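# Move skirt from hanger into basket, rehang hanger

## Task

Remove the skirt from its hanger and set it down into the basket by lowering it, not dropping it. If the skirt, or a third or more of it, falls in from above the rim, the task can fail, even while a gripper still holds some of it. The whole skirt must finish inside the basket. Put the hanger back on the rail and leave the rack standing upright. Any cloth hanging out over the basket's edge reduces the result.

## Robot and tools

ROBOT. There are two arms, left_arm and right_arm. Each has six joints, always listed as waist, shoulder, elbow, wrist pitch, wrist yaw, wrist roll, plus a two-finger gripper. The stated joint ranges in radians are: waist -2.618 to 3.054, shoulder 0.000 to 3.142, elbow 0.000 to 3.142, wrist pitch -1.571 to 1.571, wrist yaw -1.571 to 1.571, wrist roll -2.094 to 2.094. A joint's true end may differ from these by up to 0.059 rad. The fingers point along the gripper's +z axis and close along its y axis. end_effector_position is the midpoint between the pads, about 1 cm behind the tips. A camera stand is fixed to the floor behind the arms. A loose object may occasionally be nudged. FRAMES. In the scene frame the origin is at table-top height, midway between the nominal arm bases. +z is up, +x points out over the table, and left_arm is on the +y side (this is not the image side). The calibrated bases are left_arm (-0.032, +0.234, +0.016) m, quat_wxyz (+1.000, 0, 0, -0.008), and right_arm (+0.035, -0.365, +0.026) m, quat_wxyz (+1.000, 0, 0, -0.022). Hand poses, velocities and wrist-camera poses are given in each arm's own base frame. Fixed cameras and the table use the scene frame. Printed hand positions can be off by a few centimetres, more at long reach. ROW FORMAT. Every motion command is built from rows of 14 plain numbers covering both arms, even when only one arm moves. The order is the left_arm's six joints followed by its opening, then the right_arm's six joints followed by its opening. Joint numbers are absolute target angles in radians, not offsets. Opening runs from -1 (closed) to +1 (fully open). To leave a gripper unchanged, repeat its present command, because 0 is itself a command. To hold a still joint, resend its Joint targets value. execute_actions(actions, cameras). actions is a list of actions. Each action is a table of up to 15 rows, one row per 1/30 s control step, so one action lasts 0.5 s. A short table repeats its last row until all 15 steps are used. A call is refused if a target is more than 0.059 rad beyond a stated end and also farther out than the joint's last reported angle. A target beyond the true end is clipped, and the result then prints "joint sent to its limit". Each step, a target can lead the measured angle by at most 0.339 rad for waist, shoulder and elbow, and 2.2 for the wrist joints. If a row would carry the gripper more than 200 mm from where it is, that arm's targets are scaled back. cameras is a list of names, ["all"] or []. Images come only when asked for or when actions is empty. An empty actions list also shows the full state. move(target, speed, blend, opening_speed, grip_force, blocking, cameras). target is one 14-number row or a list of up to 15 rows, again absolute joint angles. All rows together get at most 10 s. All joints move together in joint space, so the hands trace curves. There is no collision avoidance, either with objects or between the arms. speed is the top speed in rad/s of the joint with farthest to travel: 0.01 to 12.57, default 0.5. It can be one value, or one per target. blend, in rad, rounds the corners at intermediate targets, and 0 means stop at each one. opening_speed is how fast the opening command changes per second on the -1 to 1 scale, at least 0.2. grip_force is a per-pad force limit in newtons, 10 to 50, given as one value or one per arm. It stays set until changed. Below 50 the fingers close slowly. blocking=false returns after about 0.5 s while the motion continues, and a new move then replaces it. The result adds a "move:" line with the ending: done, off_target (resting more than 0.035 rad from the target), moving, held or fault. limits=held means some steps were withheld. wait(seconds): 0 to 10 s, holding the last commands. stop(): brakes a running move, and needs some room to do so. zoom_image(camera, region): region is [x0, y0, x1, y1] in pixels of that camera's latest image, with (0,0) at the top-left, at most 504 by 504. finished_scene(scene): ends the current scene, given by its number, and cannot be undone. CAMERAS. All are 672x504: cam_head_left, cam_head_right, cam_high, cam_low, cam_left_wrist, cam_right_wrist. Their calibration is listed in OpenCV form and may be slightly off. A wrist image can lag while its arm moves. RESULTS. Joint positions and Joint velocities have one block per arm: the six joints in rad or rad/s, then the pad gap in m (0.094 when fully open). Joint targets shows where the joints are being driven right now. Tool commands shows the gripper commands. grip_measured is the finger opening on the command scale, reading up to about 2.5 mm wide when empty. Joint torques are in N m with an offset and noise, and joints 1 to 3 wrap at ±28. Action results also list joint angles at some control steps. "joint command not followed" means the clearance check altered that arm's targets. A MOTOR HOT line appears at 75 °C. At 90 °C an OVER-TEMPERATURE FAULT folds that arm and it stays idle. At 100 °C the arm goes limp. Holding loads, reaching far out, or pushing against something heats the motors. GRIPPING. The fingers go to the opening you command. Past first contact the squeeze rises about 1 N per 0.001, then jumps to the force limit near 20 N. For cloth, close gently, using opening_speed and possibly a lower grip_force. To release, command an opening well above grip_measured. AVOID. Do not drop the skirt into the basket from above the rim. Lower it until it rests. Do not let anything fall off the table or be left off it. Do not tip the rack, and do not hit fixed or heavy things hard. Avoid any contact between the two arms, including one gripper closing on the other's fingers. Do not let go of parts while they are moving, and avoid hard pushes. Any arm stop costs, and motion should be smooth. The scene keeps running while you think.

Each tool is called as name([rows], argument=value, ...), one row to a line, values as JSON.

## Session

execute_actions(actions=[])

zoom_image(camera="cam_head_left", region=[230, 190, 450, 430])

zoom_image(camera="cam_head_right", region=[230, 190, 450, 430])

Scene clock: 0.00 s.
left_arm: end_effector_position=(+0.2451, -0.2393, +0.4719) grip_measured=-0.842 end_effector_quat_wxyz=(+0.521, +0.278, +0.787, -0.179) | right_arm: end_effector_position=(+0.3838, +0.0010, +0.4071) grip_measured=+1.000 end_effector_quat_wxyz=(+0.707, +0.000, +0.707, +0.000)
Joint positions: left_arm=[-0.875 1.323 1.974 -1.062 -0.188 -0.072 0.007] | right_arm=[0 1.047 1.047 0 0 0 0.094]
Joint velocities: within noise
Joint torques (N m): no reading
Motor temperatures (°C): left_arm=[26 27 30 29 23 26 24] | right_arm=[27 24 30 26 23 24 25]
Heat: left arm: 30 °C; right arm: 30 °C.
Joint targets: left_arm=[-0.875 1.315 1.986 -1.023 -0.190 -0.073] | right_arm=[0.000 1.040 1.058 0.004 0.000 0.000]
Tool commands: left_gripper/opening=-1.0 right_gripper/opening=+1.0
camera_calibration:
cam_left_wrist: T_world_to_cam=[[-0.626239, -0.779604, -0.00642835, -0.029052], [-0.584981, 0.475321, -0.657166, 0.6028], [0.515385, -0.407783, -0.753718, 0.217845], [0, 0, 0, 1]] pos_world=[0.222159, -0.220339, 0.560147]

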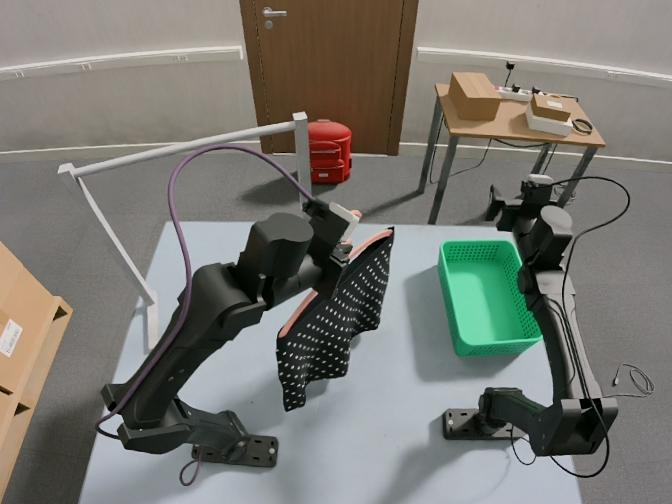

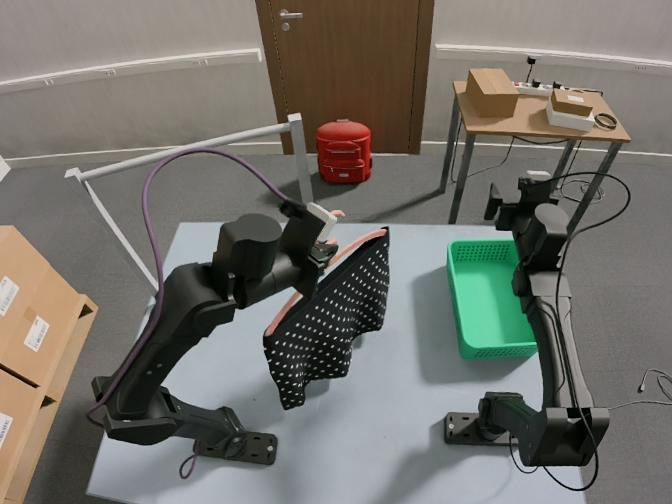

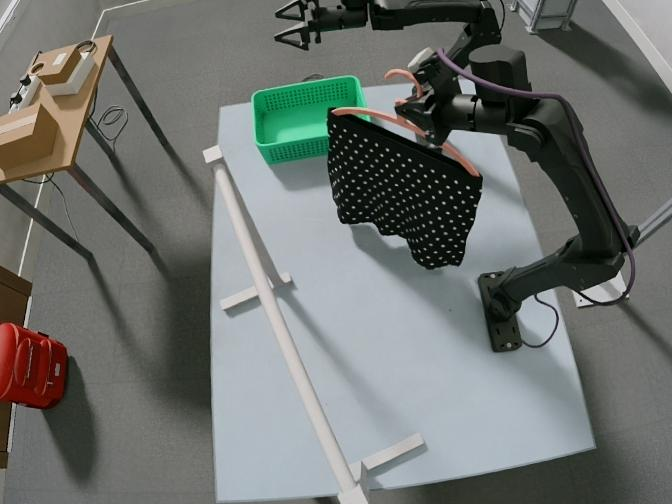

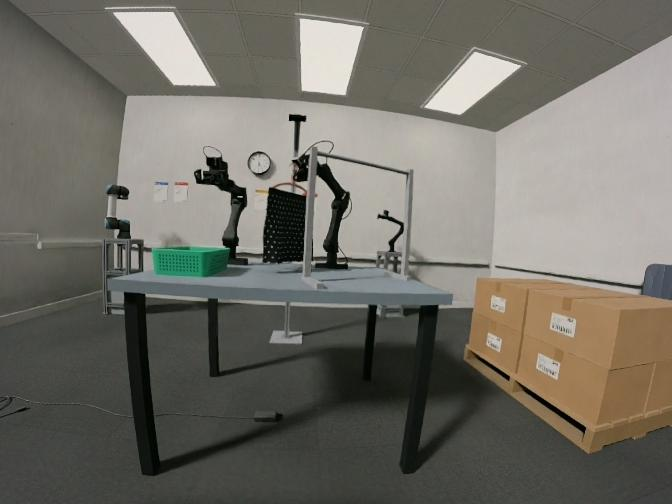

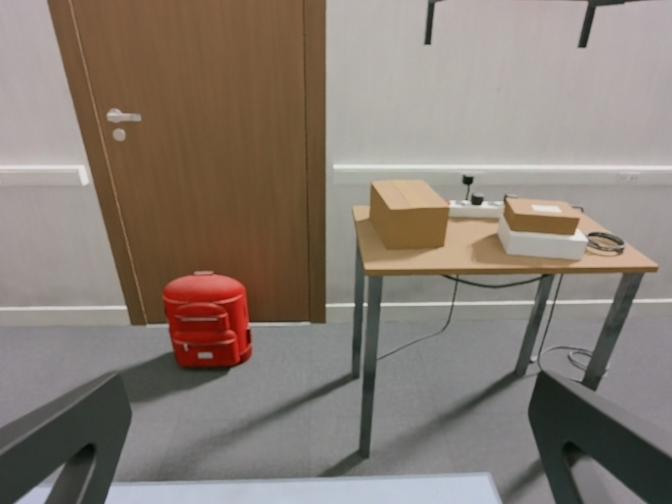

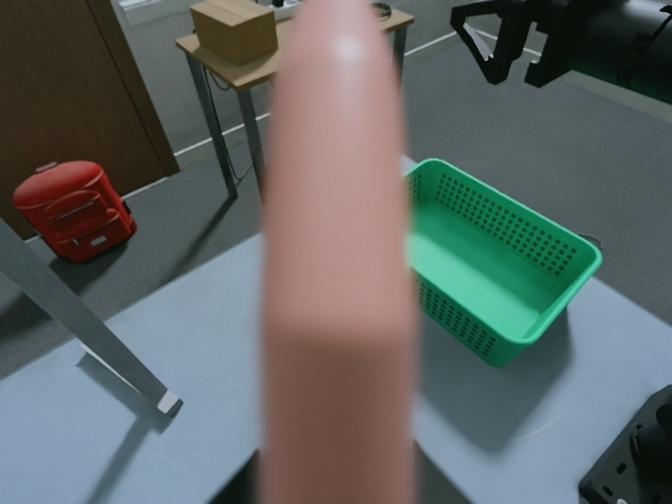

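Scaled by 2.100.

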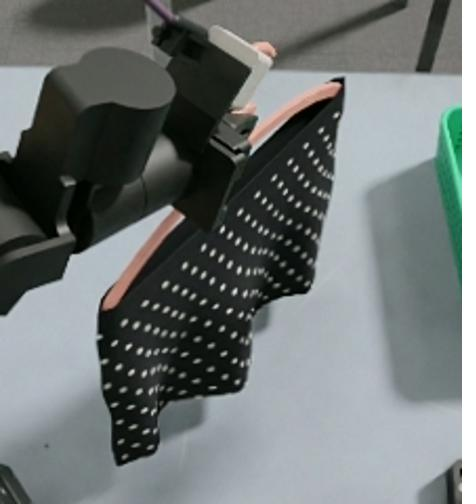

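Scaled by 2.100.

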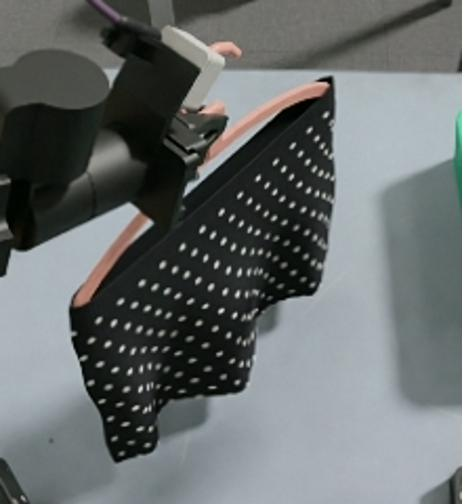

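move(target=[-0.242,1.365,1.93,-1.255,0.94,0.60,-1,0.15,1.505,1.265,-1.08,-1.05,1.83,1], speed=0.6, cameras=["all"])

zoom_image(camera="cam_head_left", region=[220, 200, 480, 400])

zoom_image(camera="cam_head_right", region=[220, 200, 480, 400])

zoom_image(camera="cam_low", region=[180, 130, 360, 300])

Scene clock: 12.03 s.
left_arm: end_effector_position=(+0.2353, -0.2044, +0.4430) grip_measured=-0.842 end_effector_quat_wxyz=(+0.443, +0.502, +0.669, -0.323) | right_arm: end_effector_position=(+0.2667, +0.1952, +0.2178) grip_measured=+1.000 end_effector_quat_wxyz=(-0.347, +0.602, +0.622, +0.361)
Joint positions: left_arm=[-0.247 1.362 1.935 -1.271 0.902 0.595 0.007] | right_arm=[0.141 1.495 1.231 -1.062 -1.03 1.818 0.094]
Joint torques (N m): left_arm=[0.59 -3.15 5.38 1.68 0.61 0] | right_arm=[0.7 -5.19 9.46 0.39 -0.72 0.05]
Motor temperatures (°C): left_arm=[26 27 31 34 23 26 25] | right_arm=[27 25 32 28 23 24 25]
Heat: left arm: 34 °C; right arm: 32 °C.
Joint targets: left_arm=[-0.242 1.365 1.930 -1.255 0.940 0.600] | right_arm=[0.150 1.505 1.265 -1.080 -1.050 1.830]
move: off_target (left_arm); left_arm: the wrist yaw is farthest, 0.038 rad from its target
camera_calibration:
cam_left_wrist: T_world_to_cam=[[-0.958493, -0.284943, -0.00994258, 0.172685], [-0.209867, 0.728697, -0.651887, 0.522516], [0.192996, -0.622742, -0.758251, 0.249268], [0, 0, 0, 1]] pos_world=[0.227069, -0.176321, 0.531346]
cam_right_wrist: T_world_to_cam=[[-0.99876, -0.012549, -0.0481747, 0.277742], [-0.0489364, 0.0698503, 0.996356, -0.181879], [-0.00913828, 0.997479, -0.0703778, -0.0851202], [0, 0, 0, 1]] pos_world=[0.267719, 0.101095, 0.188606]

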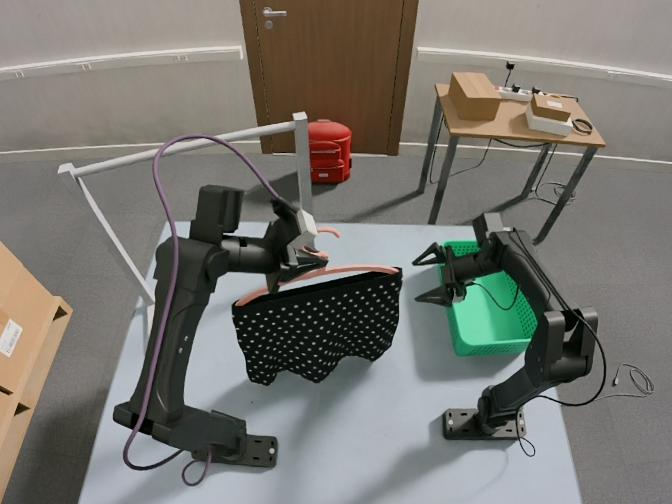

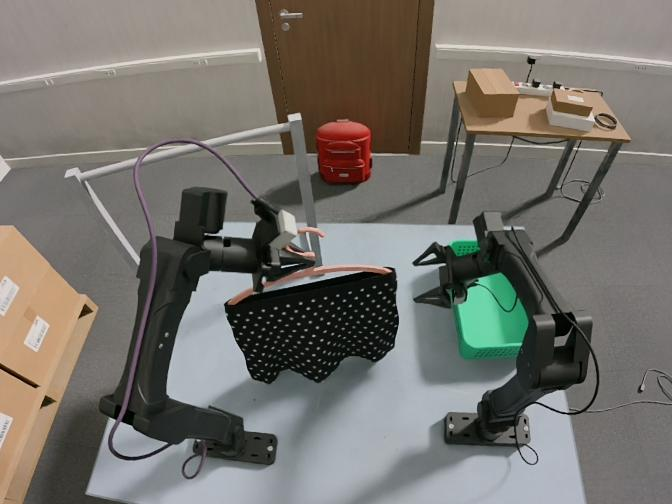

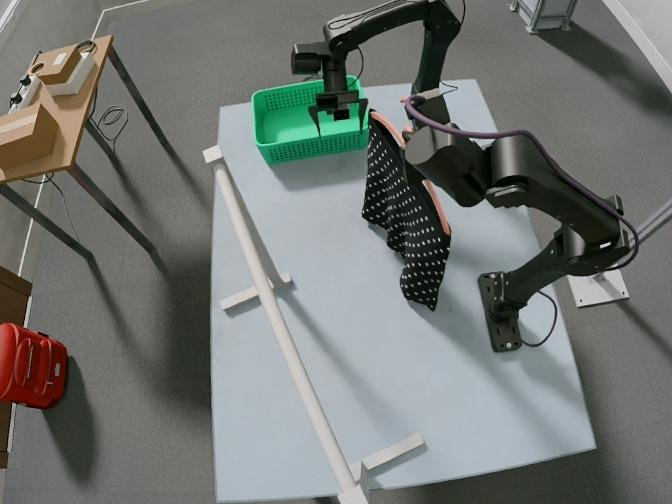

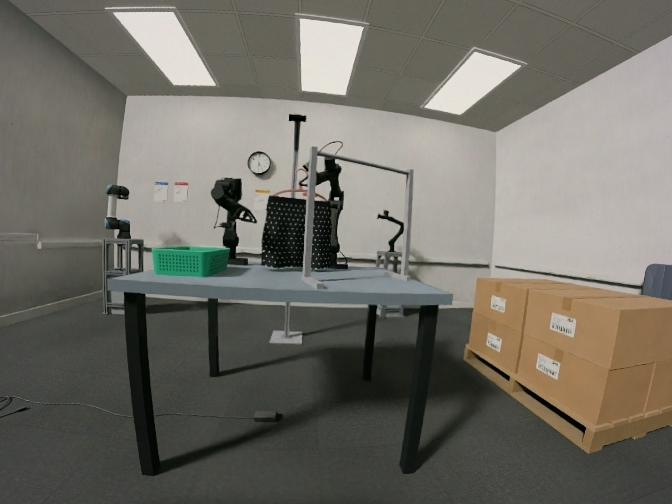

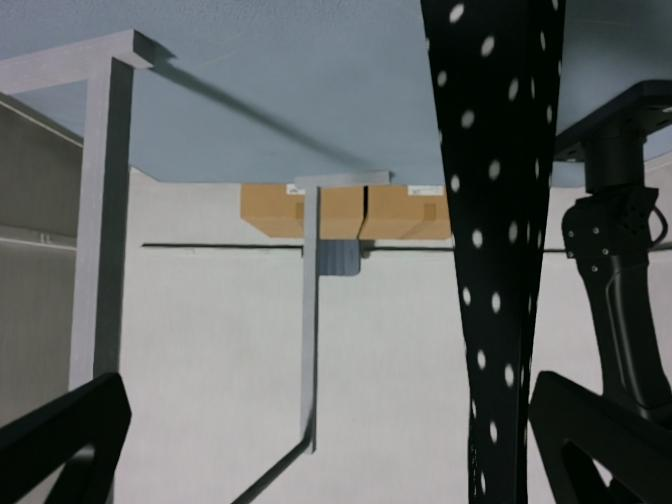

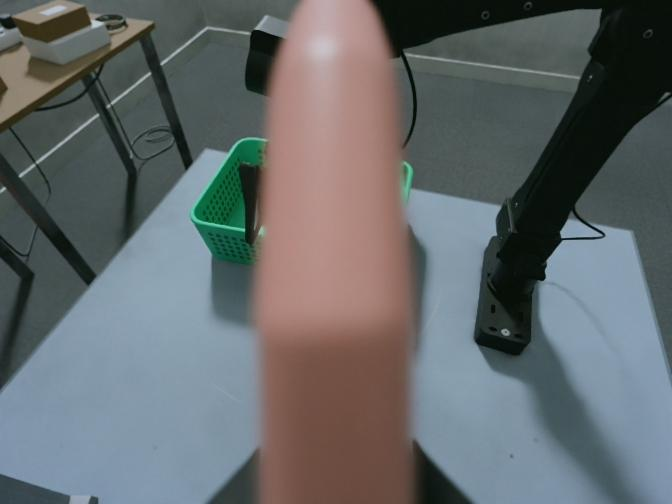

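Scaled by 1.938.

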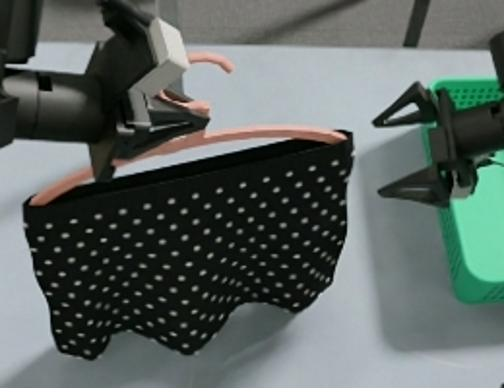

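Scaled by 1.938.

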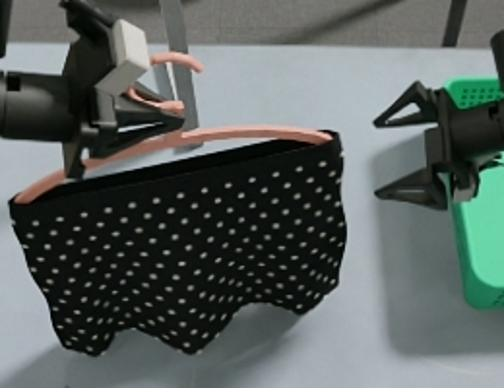

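Scaled by 2.800.

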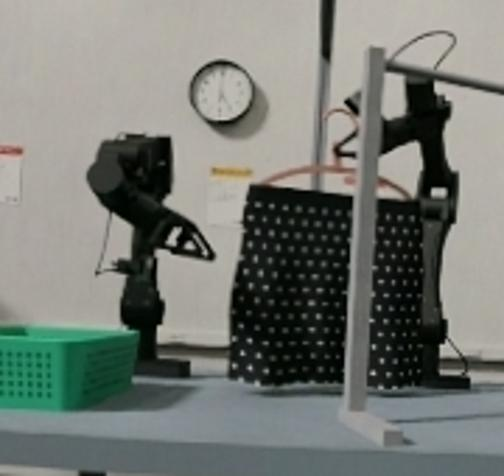

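move([
  [-0.242,1.365,1.93,-1.255,0.94,0.60,-1,0.17,1.61,1.515,-1.323,-1.06,1.755,1],
  [-0.242,1.365,1.93,-1.255,0.94,0.60,-1,0.447,1.61,1.515,-1.323,-1.06,1.755,1],
], speed=[0.4,0.3], cameras=["all"])

zoom_image(camera="cam_head_left", region=[320, 200, 480, 340])

zoom_image(camera="cam_low", region=[200, 140, 360, 290])

Scene clock: 23.63 s.
left_arm: end_effector_position=(+0.2352, -0.2044, +0.4430) grip_measured=-0.842 end_effector_quat_wxyz=(+0.443, +0.502, +0.669, -0.323) | right_arm: end_effector_position=(+0.2051, +0.2709, +0.2560) grip_measured=+1.000 end_effector_quat_wxyz=(-0.413, +0.500, +0.706, +0.283)
Joint positions: left_arm=[-0.247 1.362 1.935 -1.272 0.902 0.596 0.007] | right_arm=[0.443 1.596 1.486 -1.306 -1.042 1.765 0.094]
Joint torques (N m): left_arm=[0.58 -3.15 5.38 1.69 0.6 0] | right_arm=[0.24 -5.74 8.9 0.27 -0.68 -0.11]
Heat: left arm: 33 °C; right arm: 33 °C.
Joint targets: left_arm=[-0.242 1.365 1.930 -1.255 0.940 0.600] | right_arm=[0.447 1.610 1.515 -1.323 -1.060 1.755]
move: off_target (left_arm); left_arm: the wrist yaw is farthest, 0.038 rad from its target
camera_calibration:
cam_left_wrist: T_world_to_cam=[[-0.958619, -0.284525, -0.00977527, 0.172573], [-0.209657, 0.728769, -0.651874, 0.522526], [0.192599, -0.622849, -0.758264, 0.249302], [0, 0, 0, 1]] pos_world=[0.226968, -0.176422, 0.531345]
cam_right_wrist: T_world_to_cam=[[-0.941689, -0.336471, -0.00301751, 0.283404], [-0.0260697, 0.0640153, 0.997608, -0.231718], [-0.335473, 0.939516, -0.0690542, -0.0762145], [0, 0, 0, 1]] pos_world=[0.23527, 0.181795, 0.226756]

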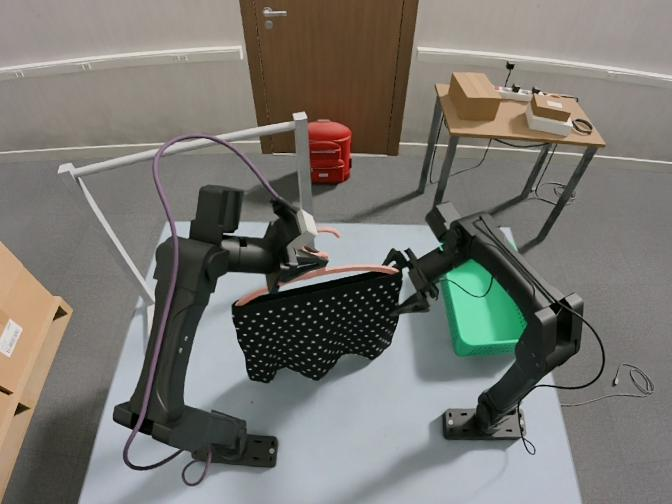

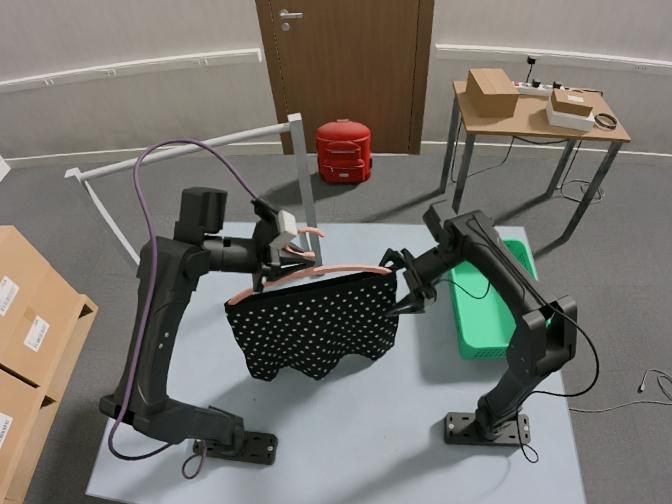

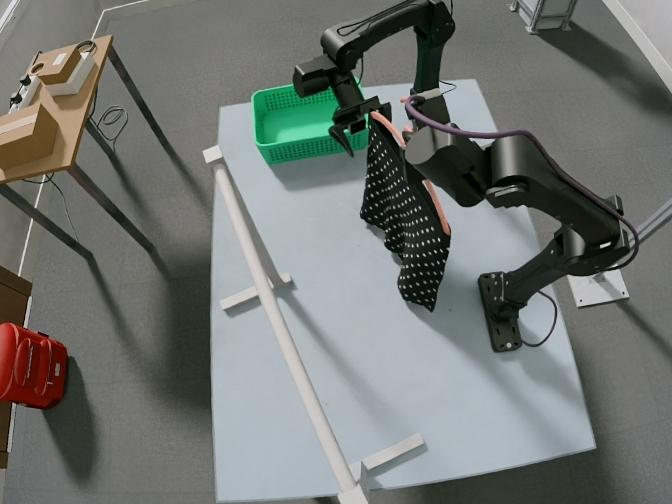

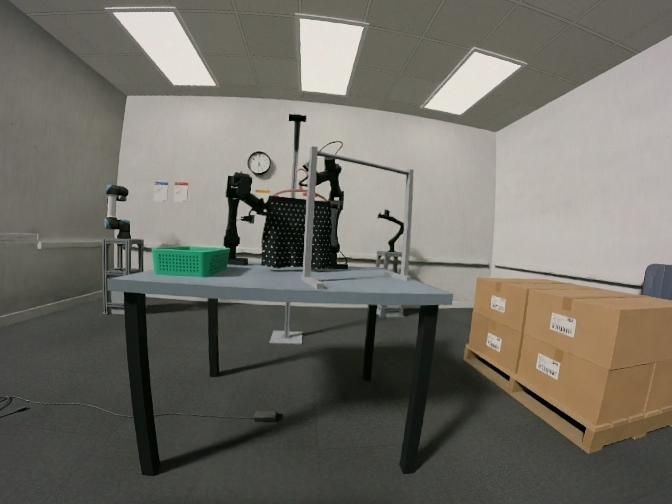

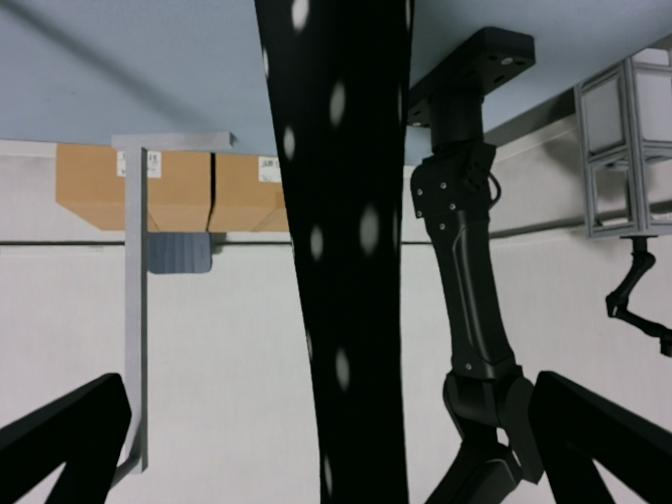

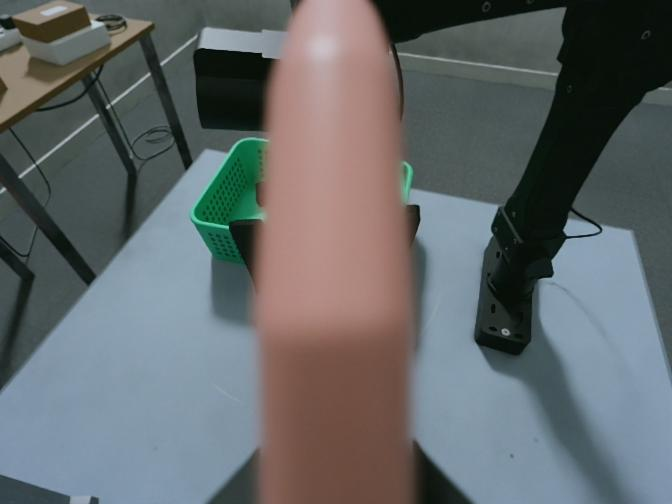

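Scaled by 3.150.

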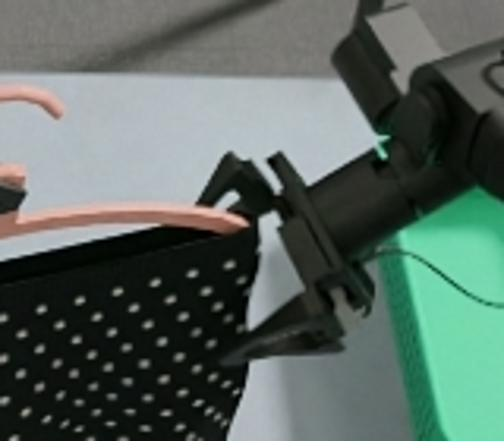

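Scaled by 3.150.

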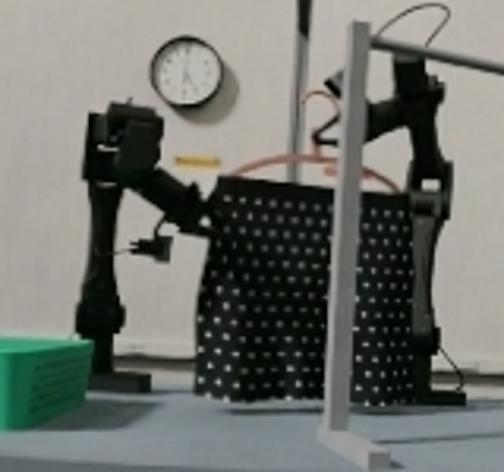

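move([
  [-0.242,1.365,1.93,-1.255,0.94,0.60,-1,0.447,1.61,1.515,-1.323,-1.06,1.755,1],
  [-0.242,1.365,1.93,-1.255,0.94,0.60,-1,0.447,1.61,1.515,-1.323,-1.06,1.755,-1],
  [-0.242,1.365,1.93,-1.255,0.94,0.60,-1,0.447,1.625,1.153,-0.965,-1.06,1.755,-1],
], speed=0.2, opening_speed=2, cameras=["cam_head_left","cam_head_right","cam_low","cam_left_wrist"])

zoom_image(camera="cam_head_left", region=[220, 200, 480, 400])

zoom_image(camera="cam_low", region=[200, 140, 360, 290])

Scene clock: 31.13 s.
left_arm: end_effector_position=(+0.2388, -0.2071, +0.4405) grip_measured=-0.842 end_effector_quat_wxyz=(+0.440, +0.503, +0.664, -0.334) | right_arm: end_effector_position=(+0.2048, +0.2714, +0.1698) grip_measured=-0.973 end_effector_quat_wxyz=(-0.411, +0.500, +0.709, +0.279)
Joint positions: left_arm=[-0.243 1.375 1.923 -1.257 0.929 0.6 0.007] | right_arm=[0.448 1.614 1.166 -0.974 -1.034 1.762 0.001]
Joint torques (N m): left_arm=[0.2 -4.38 6.49 1.51 0.36 -0.05] | right_arm=[-0.14 -5.86 4.94 0.52 -0.79 -0.07]
Heat: left arm: 33 °C; right arm: 33 °C.
Joint targets: left_arm=[-0.242 1.365 1.930 -1.255 0.940 0.600] | right_arm=[0.447 1.625 1.153 -0.965 -1.060 1.755]
move: done
camera_calibration:
cam_left_wrist: T_world_to_cam=[[-0.963725, -0.266884, 0.00265062, 0.174674], [-0.202251, 0.723782, -0.659723, 0.524341], [0.174151, -0.636328, -0.751504, 0.243751], [0, 0, 0, 1]] pos_world=[0.231937, -0.177786, 0.528637]
Images, in order (width x height): cam_head_left 672x504, cam_head_right 672x504, cam_low 672x504, cam_left_wrist 672x504.

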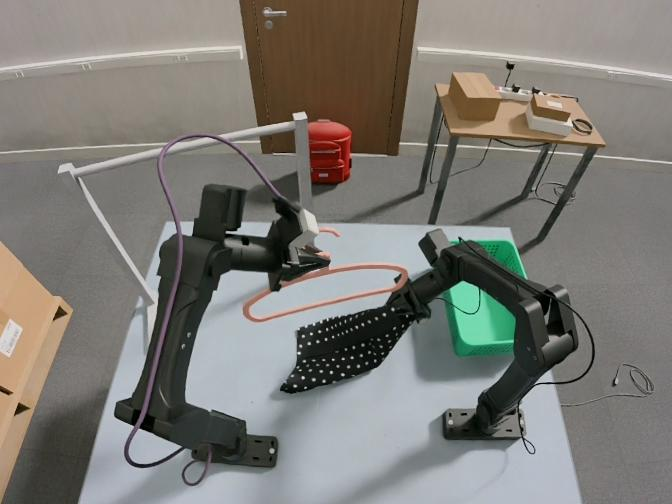

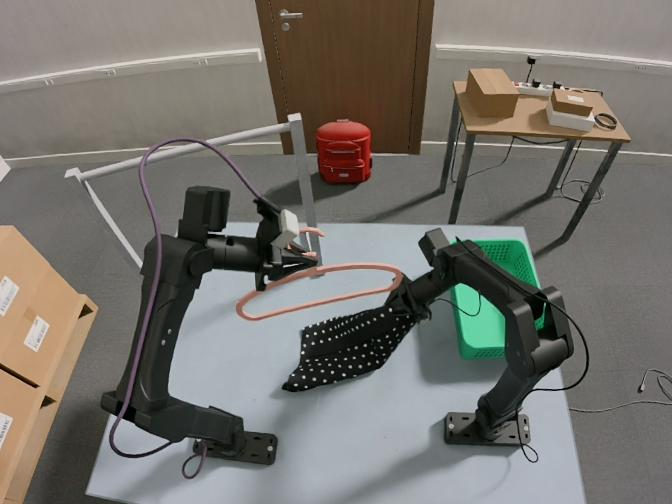

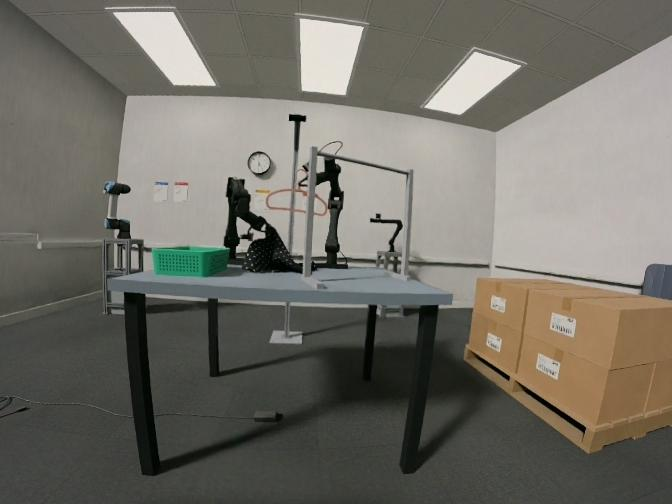

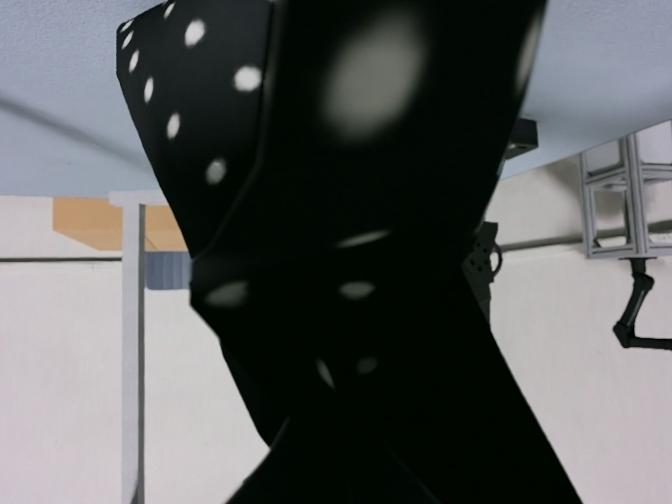

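Scaled by 1.938.

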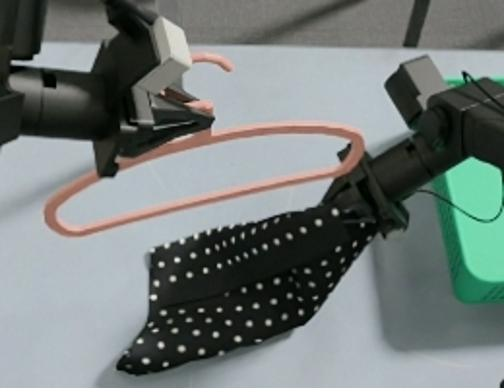

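Scaled by 3.150.

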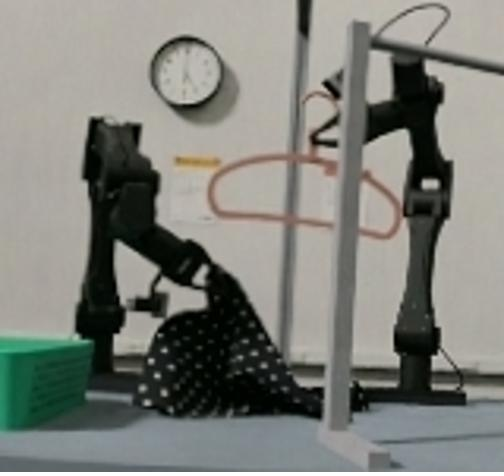

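move([
  [-0.242,1.14,1.70,-1.255,0.94,0.60,-1,0.20,1.505,1.265,-1.08,-1.05,1.80,-1],
  [0.377,1.287,2.01,-1.06,-0.01,0.005,-1,-0.03,1.225,2.19,-1.11,0,0,-1],
], speed=[0.4,0.6], blend=[0.05,0], cameras=["all"])

zoom_image(camera="cam_head_left", region=[400, 120, 620, 380])

zoom_image(camera="cam_high", region=[230, 200, 430, 400])

zoom_image(camera="cam_low", region=[290, 120, 430, 290])

zoom_image(camera="cam_low", region=[140, 120, 260, 290])

Scene clock: 44.30 s.
left_arm: end_effector_position=(+0.3034, +0.1196, +0.4800) grip_measured=-0.842 end_effector_quat_wxyz=(+0.547, -0.150, +0.817, +0.106) | right_arm: end_effector_position=(+0.2740, -0.0035, +0.5502) grip_measured=-0.973 end_effector_quat_wxyz=(+0.632, +0.011, +0.775, +0.000)
Joint positions: left_arm=[0.372 1.282 1.979 -1.085 -0.001 0.01 0.007] | right_arm=[-0.021 1.23 2.167 -1.139 -0.007 0.014 0.001]
Joint torques (N m): left_arm=[0.57 -2.13 8.36 2.21 -0.11 -0.11] | right_arm=[-0.8 -1.43 5.71 2.07 0.07 -0.15]
Heat: left arm: 34 °C; right arm: 33 °C.
Joint targets: left_arm=[0.377 1.287 2.010 -1.060 -0.010 0.005] | right_arm=[-0.030 1.225 2.190 -1.110 0.000 0.000]
move: done
camera_calibration:
cam_left_wrist: T_world_to_cam=[[0.358042, -0.933667, -0.00843214, 0.00810771], [-0.696623, -0.261106, -0.668236, 0.598825], [0.621709, 0.245131, -0.743901, 0.225219], [0, 0, 0, 1]] pos_world=[0.274232, 0.108719, 0.567766]
cam_right_wrist: T_world_to_cam=[[-0.00425172, -0.999984, -0.00382706, -0.00182695], [-0.608251, 0.00562384, -0.793725, 0.639064], [0.793733, -0.00104688, -0.608265, 0.208904], [0, 0, 0, 1]] pos_world=[0.22289, -0.00520221, 0.634303]

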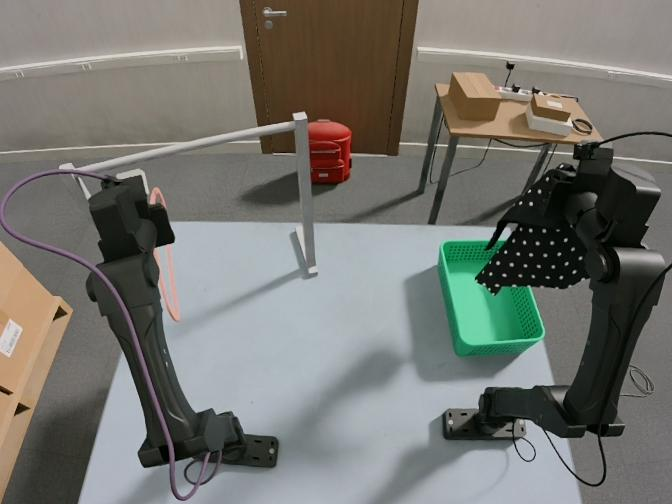

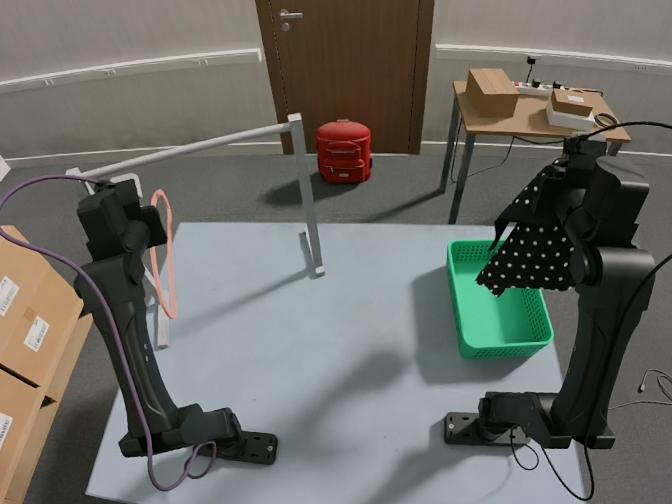

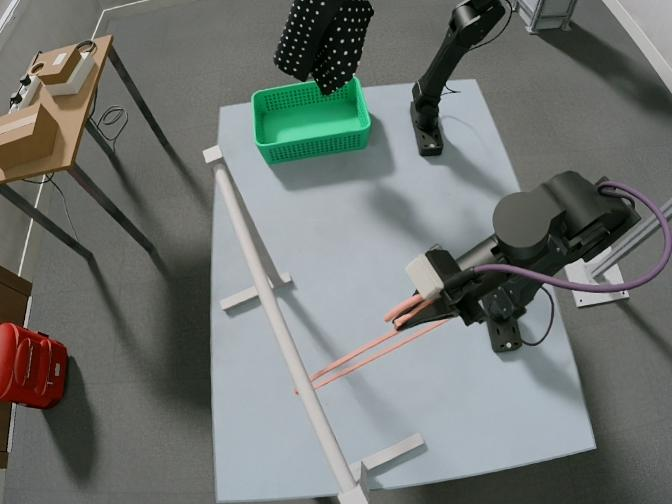

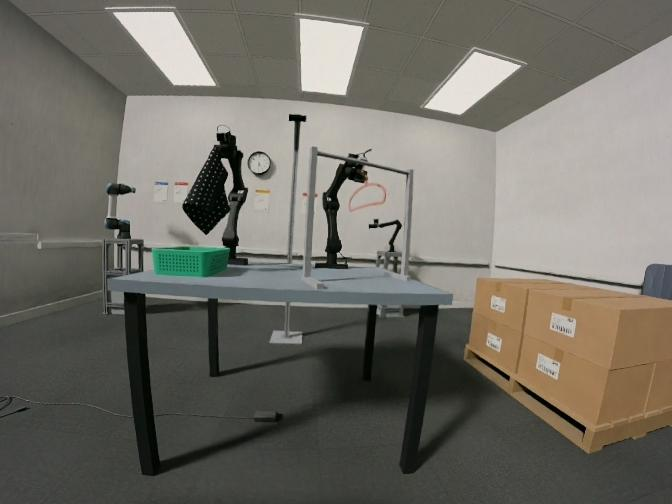

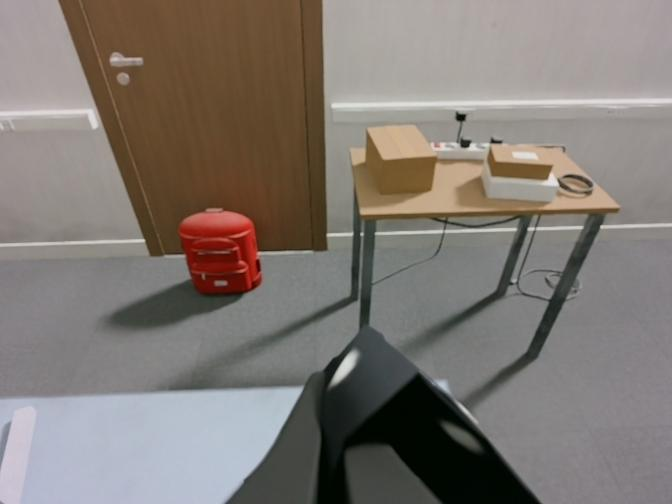

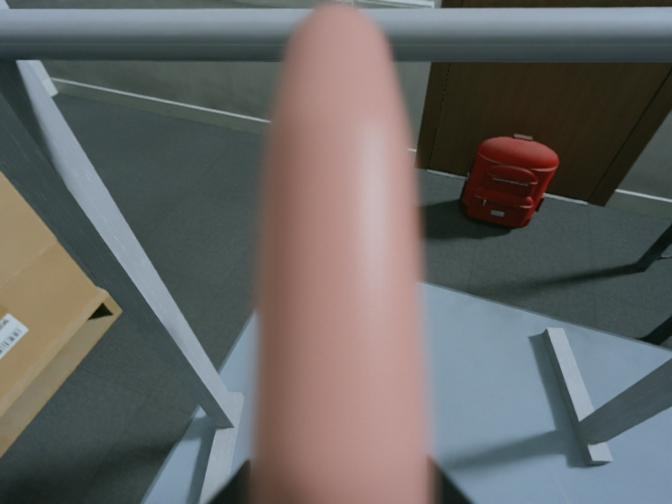

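Scaled by 1.938.

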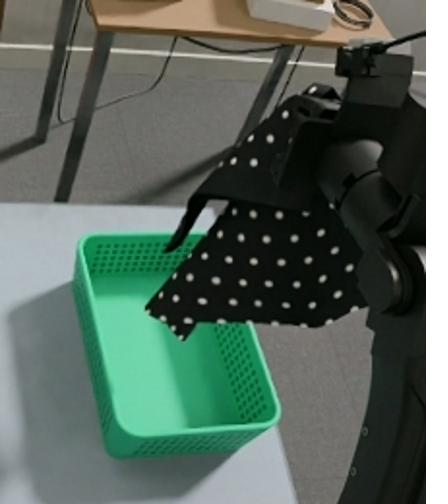

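Scaled by 2.520.

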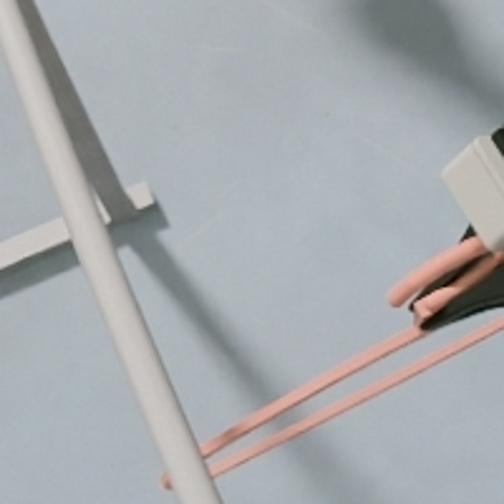

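Scaled by 2.965.

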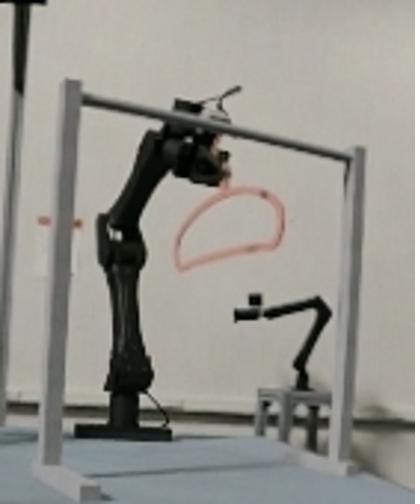

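Scaled by 2.965.

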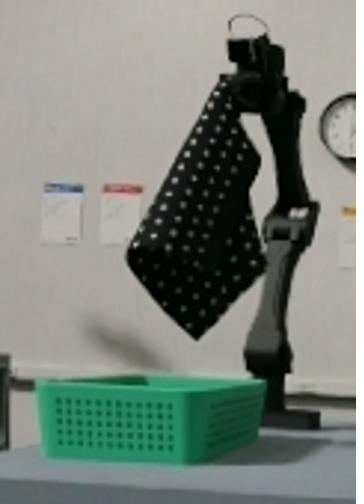

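zoom_image(camera="cam_low", region=[330, 140, 400, 210])

zoom_image(camera="cam_head_left", region=[50, 100, 330, 340])

zoom_image(camera="cam_head_right", region=[50, 100, 330, 340])

Scaled by 7.200.

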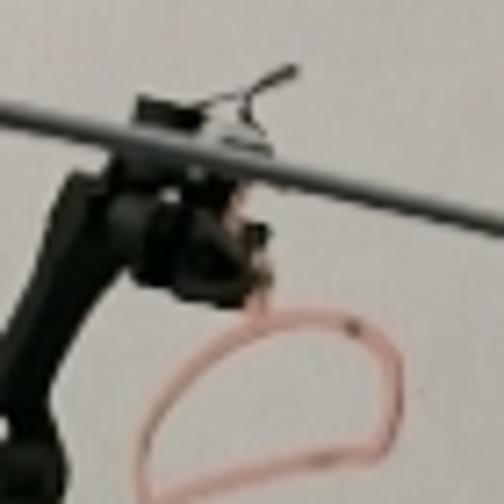

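Scaled by 1.800.

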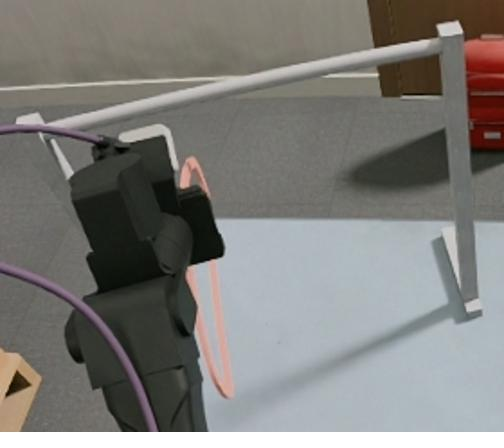

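Scaled by 1.800.

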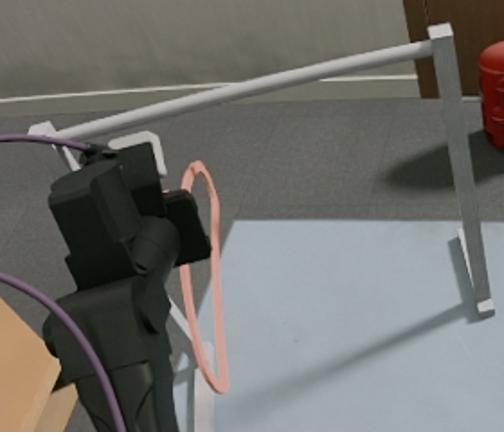

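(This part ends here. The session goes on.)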